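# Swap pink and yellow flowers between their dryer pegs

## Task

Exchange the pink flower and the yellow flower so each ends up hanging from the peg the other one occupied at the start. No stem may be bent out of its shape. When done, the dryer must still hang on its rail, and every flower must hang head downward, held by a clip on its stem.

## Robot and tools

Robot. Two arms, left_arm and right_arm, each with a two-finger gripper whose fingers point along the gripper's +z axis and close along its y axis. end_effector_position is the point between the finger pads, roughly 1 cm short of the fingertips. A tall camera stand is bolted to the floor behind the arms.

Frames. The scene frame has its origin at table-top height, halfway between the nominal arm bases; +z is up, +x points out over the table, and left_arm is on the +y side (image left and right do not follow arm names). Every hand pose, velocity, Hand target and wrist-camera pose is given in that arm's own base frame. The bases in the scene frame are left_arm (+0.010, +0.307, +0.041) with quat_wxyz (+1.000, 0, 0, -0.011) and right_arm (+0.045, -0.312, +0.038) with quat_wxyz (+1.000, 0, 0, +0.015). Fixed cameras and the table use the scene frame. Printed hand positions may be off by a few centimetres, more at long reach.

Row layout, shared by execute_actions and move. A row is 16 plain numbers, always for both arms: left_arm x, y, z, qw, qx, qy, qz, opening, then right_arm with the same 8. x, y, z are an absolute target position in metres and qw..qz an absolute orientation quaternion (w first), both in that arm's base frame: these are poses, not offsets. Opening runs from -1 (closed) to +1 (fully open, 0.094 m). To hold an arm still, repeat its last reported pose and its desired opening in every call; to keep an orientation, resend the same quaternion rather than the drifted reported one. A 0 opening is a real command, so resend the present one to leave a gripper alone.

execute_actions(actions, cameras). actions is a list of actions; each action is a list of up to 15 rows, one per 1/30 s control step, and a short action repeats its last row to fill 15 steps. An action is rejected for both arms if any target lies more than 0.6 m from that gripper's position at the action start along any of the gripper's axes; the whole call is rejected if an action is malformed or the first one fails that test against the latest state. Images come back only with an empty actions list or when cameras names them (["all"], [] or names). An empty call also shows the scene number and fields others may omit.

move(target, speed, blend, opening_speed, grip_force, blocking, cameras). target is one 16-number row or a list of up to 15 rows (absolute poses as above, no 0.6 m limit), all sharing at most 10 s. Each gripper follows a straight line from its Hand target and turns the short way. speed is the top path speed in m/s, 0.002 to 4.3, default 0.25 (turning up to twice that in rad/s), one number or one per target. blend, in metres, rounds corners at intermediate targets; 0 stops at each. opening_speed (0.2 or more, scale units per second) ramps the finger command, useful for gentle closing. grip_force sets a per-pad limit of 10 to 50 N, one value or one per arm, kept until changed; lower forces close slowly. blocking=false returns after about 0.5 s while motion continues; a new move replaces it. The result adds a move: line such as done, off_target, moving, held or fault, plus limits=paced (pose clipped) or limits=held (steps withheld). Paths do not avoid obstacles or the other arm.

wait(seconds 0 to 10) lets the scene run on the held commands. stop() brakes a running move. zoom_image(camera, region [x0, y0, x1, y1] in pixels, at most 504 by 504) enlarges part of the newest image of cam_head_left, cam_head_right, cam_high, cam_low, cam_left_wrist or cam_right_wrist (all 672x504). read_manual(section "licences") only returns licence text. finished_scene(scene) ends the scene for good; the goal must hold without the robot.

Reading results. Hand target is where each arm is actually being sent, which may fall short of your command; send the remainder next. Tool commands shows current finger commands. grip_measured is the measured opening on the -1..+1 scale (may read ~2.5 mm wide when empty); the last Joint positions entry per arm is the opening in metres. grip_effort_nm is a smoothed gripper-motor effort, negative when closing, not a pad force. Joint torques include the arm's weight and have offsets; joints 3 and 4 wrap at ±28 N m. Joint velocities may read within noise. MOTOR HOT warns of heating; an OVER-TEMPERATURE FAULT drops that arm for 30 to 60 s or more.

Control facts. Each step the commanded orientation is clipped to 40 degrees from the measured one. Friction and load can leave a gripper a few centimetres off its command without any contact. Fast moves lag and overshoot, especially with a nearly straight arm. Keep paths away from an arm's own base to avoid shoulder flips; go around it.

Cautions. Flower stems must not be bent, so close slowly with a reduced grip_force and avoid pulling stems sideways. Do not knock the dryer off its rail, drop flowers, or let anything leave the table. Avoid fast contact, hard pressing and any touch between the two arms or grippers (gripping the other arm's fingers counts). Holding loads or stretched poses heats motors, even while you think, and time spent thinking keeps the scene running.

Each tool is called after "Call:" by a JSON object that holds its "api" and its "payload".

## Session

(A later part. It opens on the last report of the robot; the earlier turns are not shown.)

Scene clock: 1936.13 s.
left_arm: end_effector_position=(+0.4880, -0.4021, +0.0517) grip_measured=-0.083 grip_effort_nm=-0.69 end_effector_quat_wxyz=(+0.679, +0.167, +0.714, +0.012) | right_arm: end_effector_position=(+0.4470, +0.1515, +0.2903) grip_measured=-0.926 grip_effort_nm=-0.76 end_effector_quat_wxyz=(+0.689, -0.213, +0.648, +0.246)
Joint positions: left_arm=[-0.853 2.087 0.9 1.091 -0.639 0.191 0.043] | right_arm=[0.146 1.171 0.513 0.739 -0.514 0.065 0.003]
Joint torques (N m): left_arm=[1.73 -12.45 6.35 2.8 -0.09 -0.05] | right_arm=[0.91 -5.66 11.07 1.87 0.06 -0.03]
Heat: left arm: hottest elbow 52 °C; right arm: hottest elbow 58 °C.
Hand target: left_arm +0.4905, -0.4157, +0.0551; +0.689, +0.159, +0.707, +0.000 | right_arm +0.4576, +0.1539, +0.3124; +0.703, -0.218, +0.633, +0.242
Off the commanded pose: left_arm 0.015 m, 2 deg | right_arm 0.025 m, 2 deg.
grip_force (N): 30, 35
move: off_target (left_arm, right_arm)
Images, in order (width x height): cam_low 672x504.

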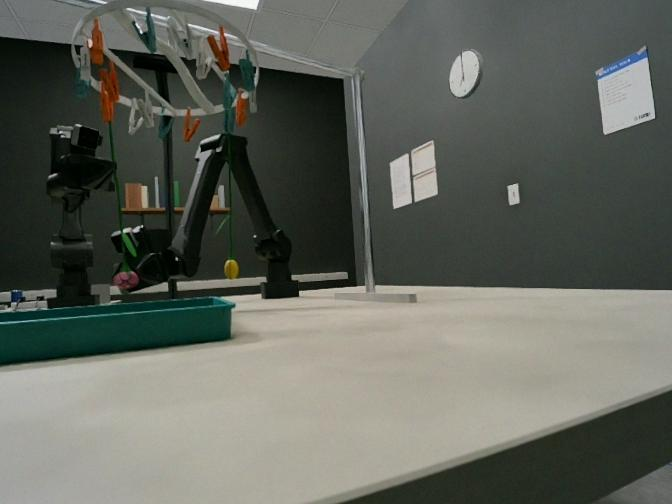

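Call:
{"api": "move", "payload": {"target": [0.491, -0.416, 0.055, 0.6885, 0.1592, 0.7067, -0.0002, 0.45, 0.459, 0.1543, 0.3125, 0.7026, -0.2179, 0.6326, 0.242, -1.0], "speed": 0.1, "opening_speed": 0.4, "cameras": ["cam_low", "cam_left_wrist"]}}

Call:
{"api": "zoom_image", "payload": {"camera": "cam_low", "region": [60, 80, 180, 300]}}

Scene clock: 1940.90 s.
left_arm: end_effector_position=(+0.4877, -0.4019, +0.0492) grip_measured=+0.448 grip_effort_nm=0.06 end_effector_quat_wxyz=(+0.678, +0.168, +0.715, +0.013) | right_arm: end_effector_position=(+0.4470, +0.1515, +0.2903) grip_measured=-0.926 grip_effort_nm=-0.76 end_effector_quat_wxyz=(+0.689, -0.213, +0.648, +0.246)
Joint positions: left_arm=[-0.853 2.091 0.9 1.091 -0.639 0.19 0.068] | right_arm=[0.146 1.171 0.513 0.739 -0.514 0.065 0.003]
Joint torques (N m): left_arm=[1.73 -12.81 6.38 2.81 -0.09 -0.06] | right_arm=[0.62 -5.66 11.11 1.83 0.05 -0.03]
Heat: left arm: hottest elbow 51 °C; right arm: hottest elbow 57 °C.
Hand target: left_arm +0.4905, -0.4156, +0.0551; +0.689, +0.159, +0.707, +0.000 | right_arm +0.4576, +0.1539, +0.3124; +0.703, -0.218, +0.633, +0.242
Off the commanded pose: left_arm 0.016 m, 2 deg | right_arm 0.025 m, 2 deg.
grip_force (N): 30, 35
move: off_target (left_arm, right_arm)
camera_calibration:
cam_left_wrist: T_world_to_cam=[[-0.218135, -0.940644, -0.260011, -0.258921], [-0.429285, 0.331751, -0.840033, 0.421837], [0.876431, -0.071622, -0.476171, -0.340474], [0, 0, 0, 1]] pos_world=[0.42301, -0.407882, 0.124911]
Images, in order (width x height): cam_low 672x504, cam_left_wrist 672x504.

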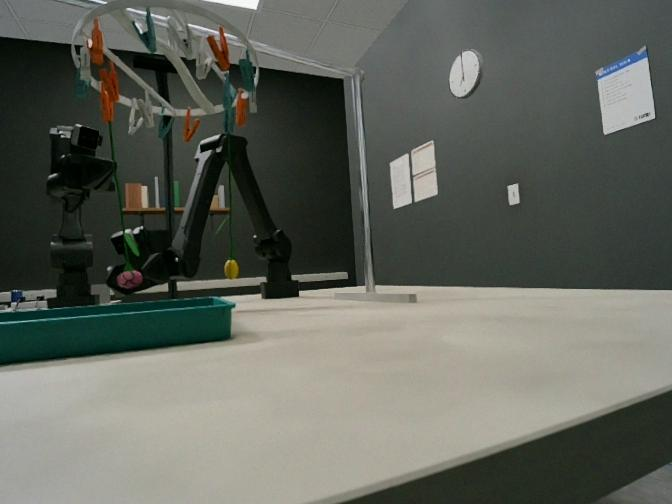

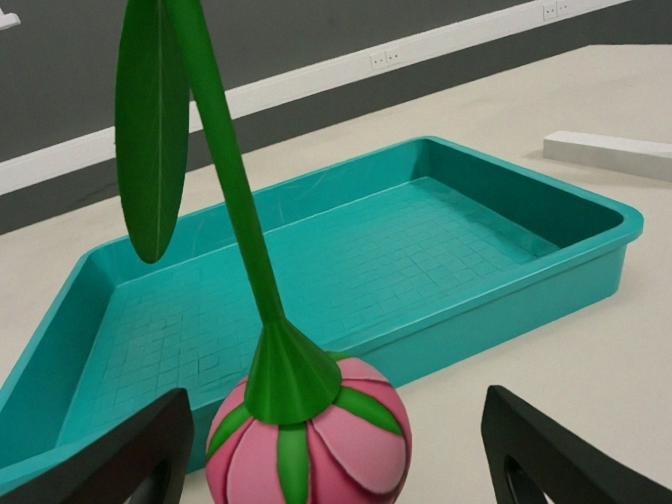

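Scaled by 2.291 from the camera's 672x504 image, which has a finer 960x720 frame.

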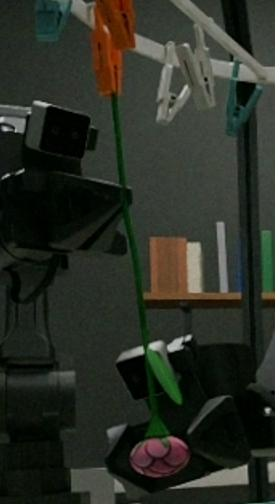

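Call:
{"api": "move", "payload": {"target": [[0.491, -0.414, 0.055, 0.6885, 0.1592, 0.7067, -0.0002, 0.95, 0.459, 0.1543, 0.3125, 0.7026, -0.2179, 0.6326, 0.242, -1.0], [0.36, -0.385, 0.062, 0.6885, 0.1592, 0.7067, -0.0002, 0.95, 0.459, 0.1543, 0.3125, 0.7026, -0.2179, 0.6326, 0.242, -1.0]], "speed": 0.12, "opening_speed": 0.5, "cameras": ["cam_low", "cam_left_wrist", "cam_head_right", "cam_high"]}}

Call:
{"api": "zoom_image", "payload": {"camera": "cam_low", "region": [60, 80, 180, 300]}}

Call:
{"api": "zoom_image", "payload": {"camera": "cam_head_right", "region": [310, 40, 400, 180]}}

Scene clock: 1952.03 s.
left_arm: end_effector_position=(+0.3630, -0.3818, +0.0478) grip_measured=+0.948 grip_effort_nm=0.06 end_effector_quat_wxyz=(+0.679, +0.173, +0.714, +0.016) | right_arm: end_effector_position=(+0.4470, +0.1515, +0.2903) grip_measured=-0.926 grip_effort_nm=-0.76 end_effector_quat_wxyz=(+0.689, -0.213, +0.648, +0.246)
Joint positions: left_arm=[-1.058 2.011 0.644 1.25 -0.84 0.173 0.092] | right_arm=[0.146 1.171 0.513 0.739 -0.514 0.065 0.003]
Joint torques (N m): left_arm=[1.9 -13.04 2.35 2.85 -0.11 -0.08] | right_arm=[0.79 -5.71 11.03 1.87 0.06 -0.04]
Heat: left arm: hottest elbow 51 °C; right arm: hottest elbow 56 °C.
Hand target: left_arm +0.3601, -0.3848, +0.0616; +0.689, +0.159, +0.707, +0.000 | right_arm +0.4576, +0.1539, +0.3124; +0.703, -0.218, +0.633, +0.242
Off the commanded pose: left_arm 0.015 m, 3 deg | right_arm 0.025 m, 2 deg.
grip_force (N): 30, 35
move: off_target (left_arm, right_arm)
camera_calibration:
cam_left_wrist: T_world_to_cam=[[-0.220481, -0.937191, -0.270298, -0.264997], [-0.424717, 0.341712, -0.83836, 0.362524], [0.878068, -0.0700423, -0.473382, -0.230467], [0, 0, 0, 1]] pos_world=[0.297909, -0.388374, 0.123198]
Images, in order (width x height): cam_head_right 672x504, cam_high 672x504, cam_low 672x504, cam_left_wrist 672x504.

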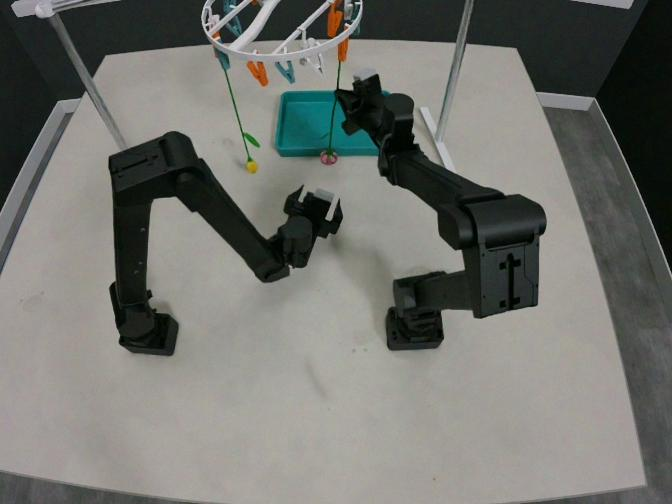

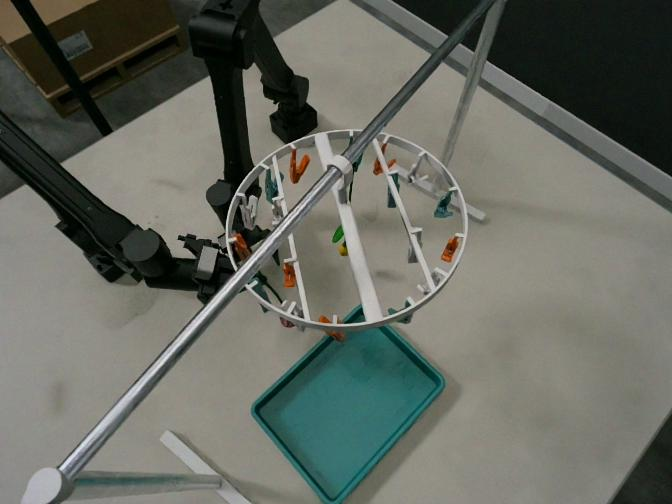

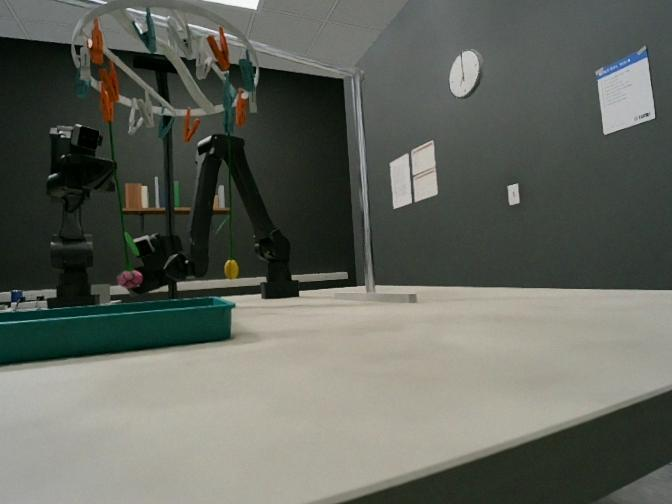

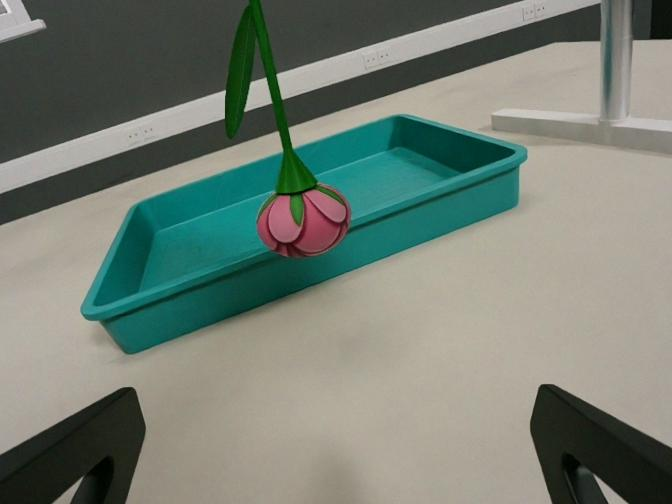

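Scaled by 2.291 from the camera's 672x504 image, which has a finer 960x720 frame.

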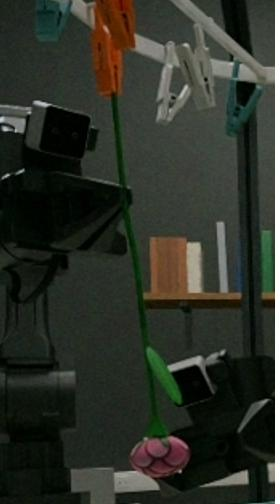

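Scaled by 3.600 from the camera's 672x504 image, which has a finer 960x720 frame.

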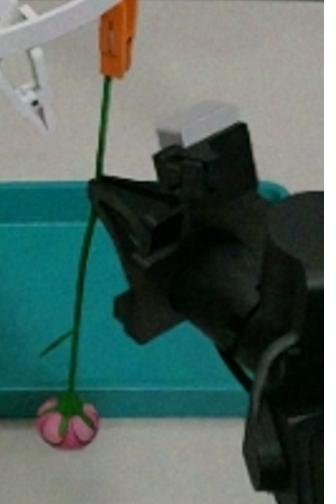

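Call:
{"api": "move", "payload": {"target": [[0.36, -0.385, 0.062, 0.6885, 0.1592, 0.7067, -0.0002, 0.95, 0.4576, 0.1539, 0.3124, 0.7026, -0.2179, 0.6326, 0.242, -0.2], [0.36, -0.385, 0.062, 0.6885, 0.1592, 0.7067, -0.0002, 0.95, 0.4182, 0.1233, 0.306, 0.7026, -0.2179, 0.6326, 0.242, -0.2]], "speed": 0.08, "opening_speed": 0.3, "cameras": ["cam_low", "cam_right_wrist", "cam_head_right"]}}

Call:
{"api": "zoom_image", "payload": {"camera": "cam_low", "region": [60, 80, 180, 300]}}

Call:
{"api": "zoom_image", "payload": {"camera": "cam_head_right", "region": [310, 40, 400, 180]}}

Scene clock: 1964.50 s.
left_arm: end_effector_position=(+0.3629, -0.3817, +0.0477) grip_measured=+0.948 grip_effort_nm=0.06 end_effector_quat_wxyz=(+0.679, +0.173, +0.714, +0.016) | right_arm: end_effector_position=(+0.4203, +0.1276, +0.3098) grip_measured=-0.201 grip_effort_nm=0.07 end_effector_quat_wxyz=(+0.706, -0.223, +0.627, +0.242)
Joint positions: left_arm=[-1.058 2.011 0.643 1.25 -0.84 0.173 0.092] | right_arm=[0.072 1.059 0.465 0.732 -0.596 0.065 0.038]
Joint torques (N m): left_arm=[1.9 -13.16 2.44 2.86 -0.12 -0.08] | right_arm=[-0.26 -5.48 7.12 1.57 -0.05 0.1]
Heat: left arm: hottest elbow 50 °C; right arm: hottest elbow 55 °C.
Hand target: left_arm +0.3601, -0.3848, +0.0616; +0.689, +0.159, +0.707, +0.000 | right_arm +0.4182, +0.1234, +0.3062; +0.703, -0.218, +0.632, +0.242
Off the commanded pose: left_arm 0.015 m, 3 deg | right_arm 0.006 m, 1 deg.
grip_force (N): 30, 35
move: off_target (left_arm)
camera_calibration:
cam_right_wrist: T_world_to_cam=[[0.624962, -0.780352, 0.0217556, -0.170878], [-0.228815, -0.209753, -0.950604, 0.457738], [0.746369, 0.589113, -0.309644, -0.20412], [0, 0, 0, 1]] pos_world=[0.363878, 0.0829166, 0.37564]
Images, in order (width x height): cam_head_right 672x504, cam_low 672x504, cam_right_wrist 672x504.

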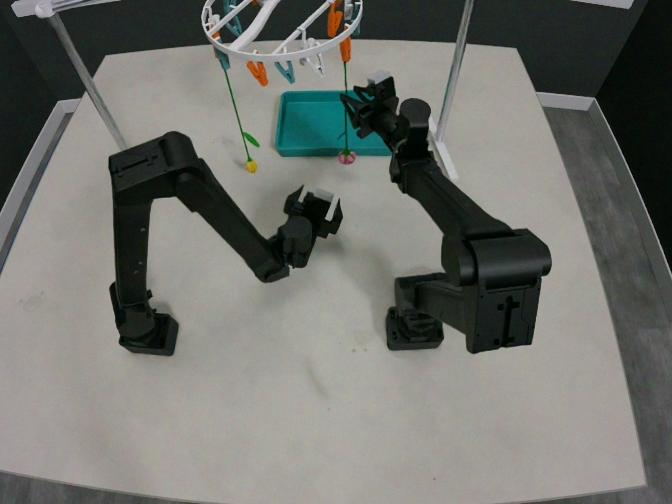

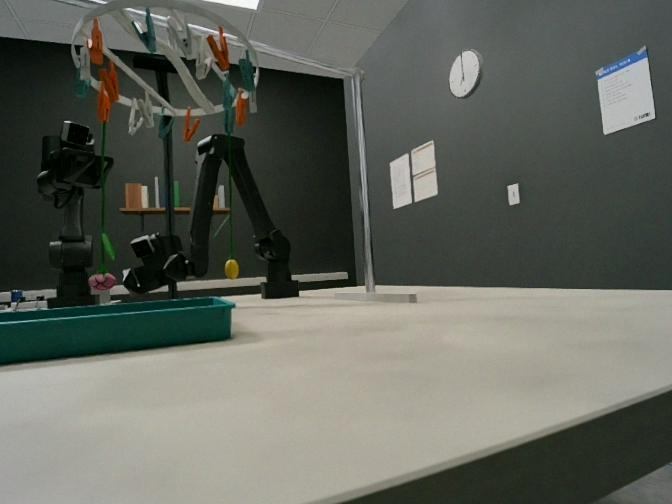

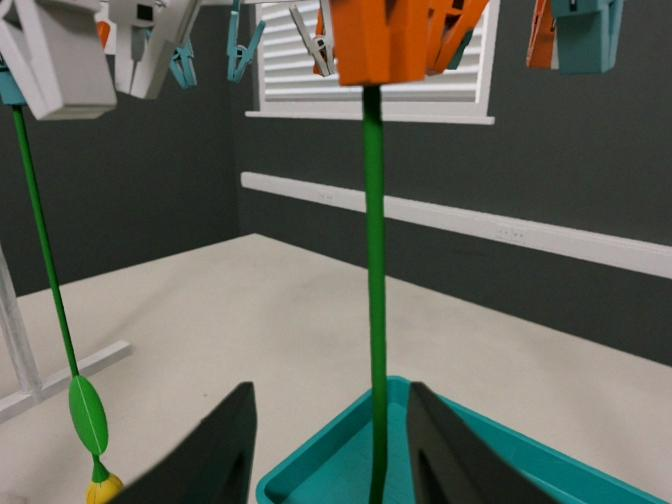

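Scaled by 2.291 from the camera's 672x504 image, which has a finer 960x720 frame.

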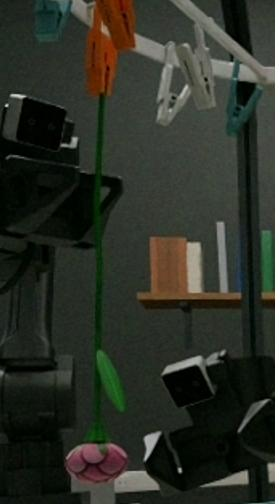

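Scaled by 3.600 from the camera's 672x504 image, which has a finer 960x720 frame.

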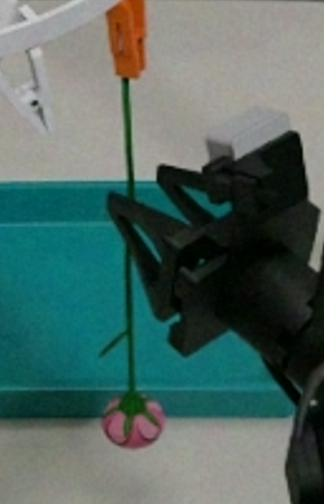

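Call:
{"api": "move", "payload": {"target": [0.33, -0.372, 0.075, 0.6885, 0.1592, 0.7067, -0.0002, 0.5, 0.341, 0.062, 0.288, 0.7026, -0.2179, 0.6326, 0.242, -0.2], "speed": 0.12, "cameras": ["all"]}}

Call:
{"api": "zoom_image", "payload": {"camera": "cam_low", "region": [40, 0, 300, 320]}}

Call:
{"api": "zoom_image", "payload": {"camera": "cam_head_right", "region": [190, 0, 400, 190]}}

Call:
{"api": "zoom_image", "payload": {"camera": "cam_high", "region": [150, 80, 500, 370]}}

Scene clock: 1971.97 s.
left_arm: end_effector_position=(+0.3341, -0.3684, +0.0623) grip_measured=+0.502 grip_effort_nm=-0.12 end_effector_quat_wxyz=(+0.680, +0.172, +0.713, +0.017) | right_arm: end_effector_position=(+0.3431, +0.0649, +0.2927) grip_measured=-0.201 grip_effort_nm=0.08 end_effector_quat_wxyz=(+0.707, -0.228, +0.626, +0.237)
Joint positions: left_arm=[-1.109 1.941 0.567 1.254 -0.894 0.167 0.071] | right_arm=[-0.201 0.803 0.283 0.694 -0.866 0.109 0.038]
Joint torques (N m): left_arm=[1.67 -12.1 2.37 2.78 -0.12 -0.09] | right_arm=[-0.15 -0.91 7.27 1.33 0 0.19]
Heat: left arm: hottest elbow 49 °C; right arm: hottest elbow 55 °C.
Hand target: left_arm +0.3301, -0.3719, +0.0747; +0.689, +0.159, +0.707, +0.000 | right_arm +0.3410, +0.0622, +0.2881; +0.703, -0.218, +0.632, +0.242
Off the commanded pose: left_arm 0.014 m, 3 deg | right_arm 0.006 m, 2 deg.
grip_force (N): 30, 35
move: off_target (left_arm)
camera_calibration:
cam_left_wrist: T_world_to_cam=[[-0.217069, -0.937972, -0.27035, -0.256293], [-0.423273, 0.340004, -0.839784, 0.356773], [0.879614, -0.0678589, -0.470823, -0.197167], [0, 0, 0, 1]] pos_world=[0.268811, -0.37508, 0.137493]
cam_right_wrist: T_world_to_cam=[[0.624013, -0.780666, 0.0341723, -0.174564], [-0.222386, -0.219344, -0.949965, 0.408866], [0.749101, 0.585191, -0.310483, -0.115366], [0, 0, 0, 1]] pos_world=[0.286277, 0.0209168, 0.358554]

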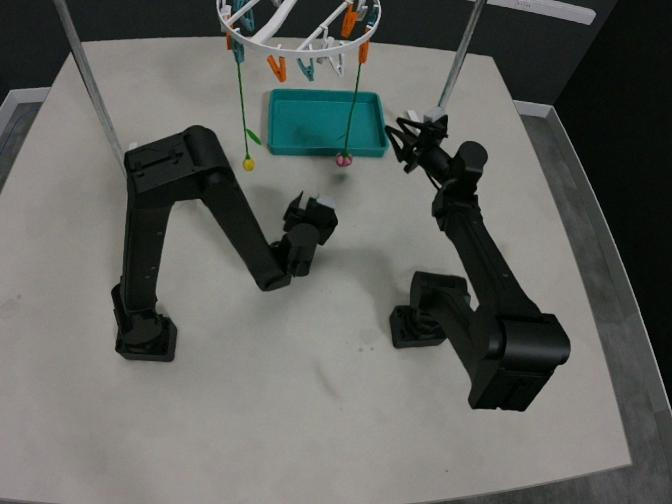

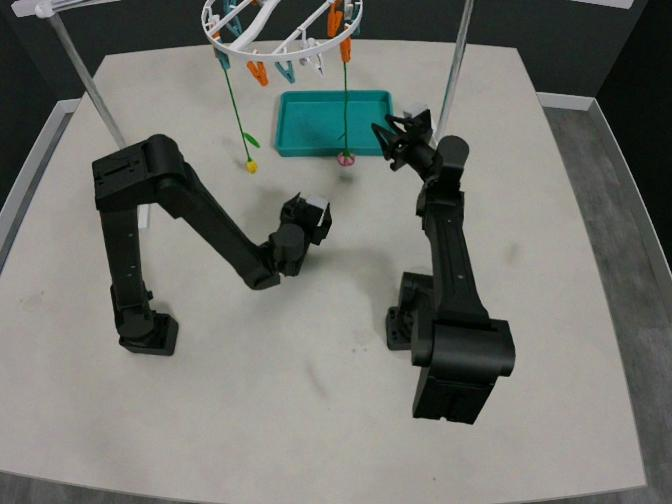

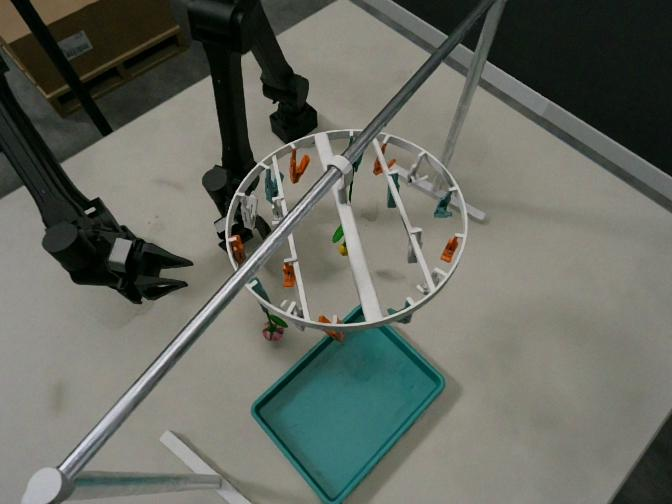

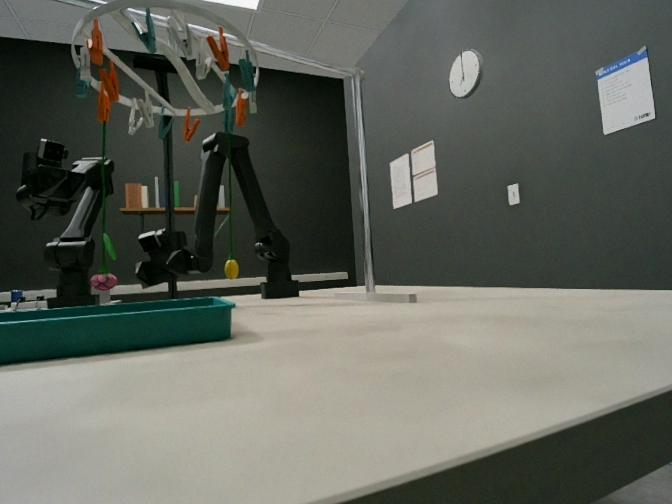

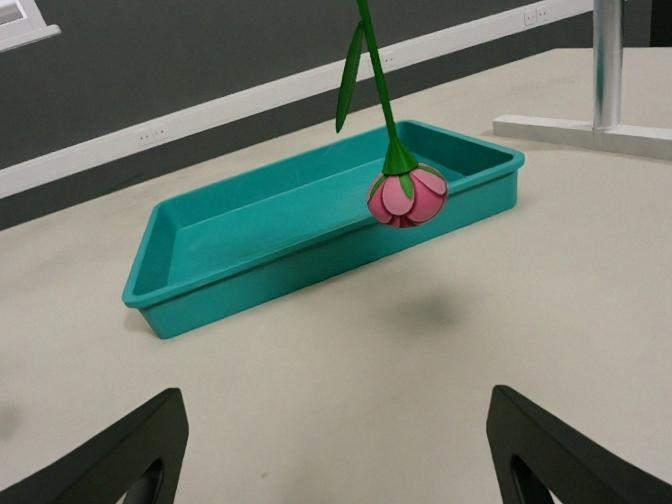

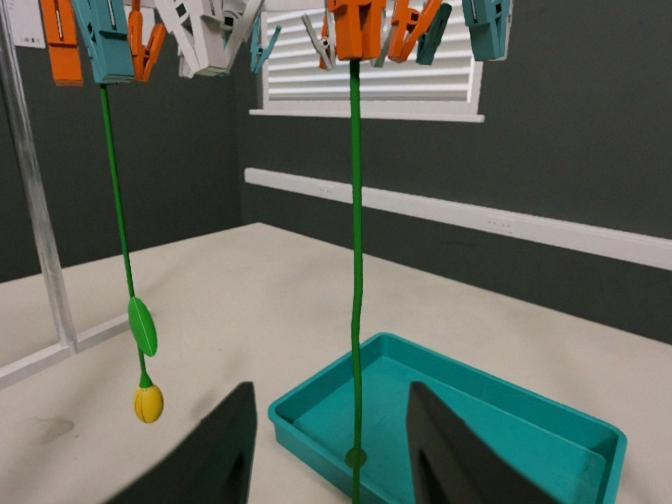

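Scaled by 1.575 from the camera's 672x504 image, which has a finer 960x720 frame.

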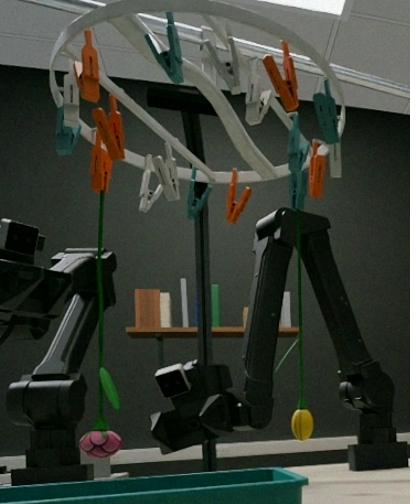

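Scaled by 2.400 from the camera's 672x504 image, which has a finer 960x720 frame.

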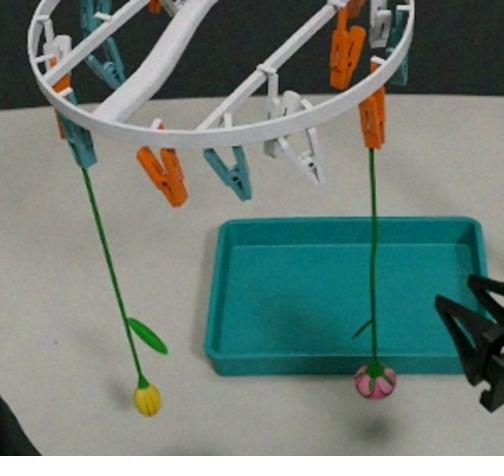

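Scaled by 1.440 from the camera's 672x504 image, which has a finer 960x720 frame.

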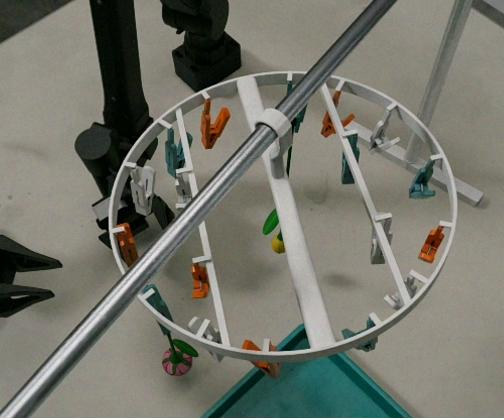

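Call:
{"api": "zoom_image", "payload": {"camera": "cam_right_wrist", "region": [290, 40, 430, 504]}}

Call:
{"api": "zoom_image", "payload": {"camera": "cam_head_left", "region": [210, 0, 400, 190]}}

Scaled by 1.086 from the camera's 672x504 image, which has a finer 960x720 frame.

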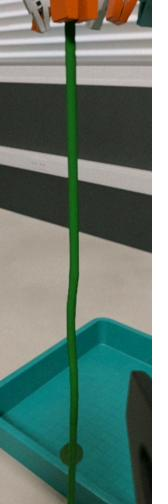

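Scaled by 2.653 from the camera's 672x504 image, which has a finer 960x720 frame.

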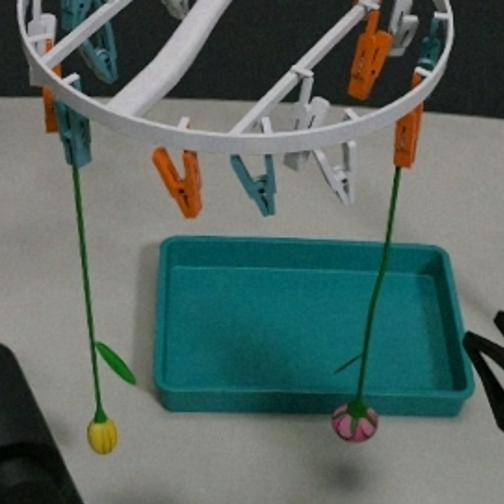

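Call:
{"api": "finished_scene", "payload": {"scene": 2}}

The scene is finished: the task was done.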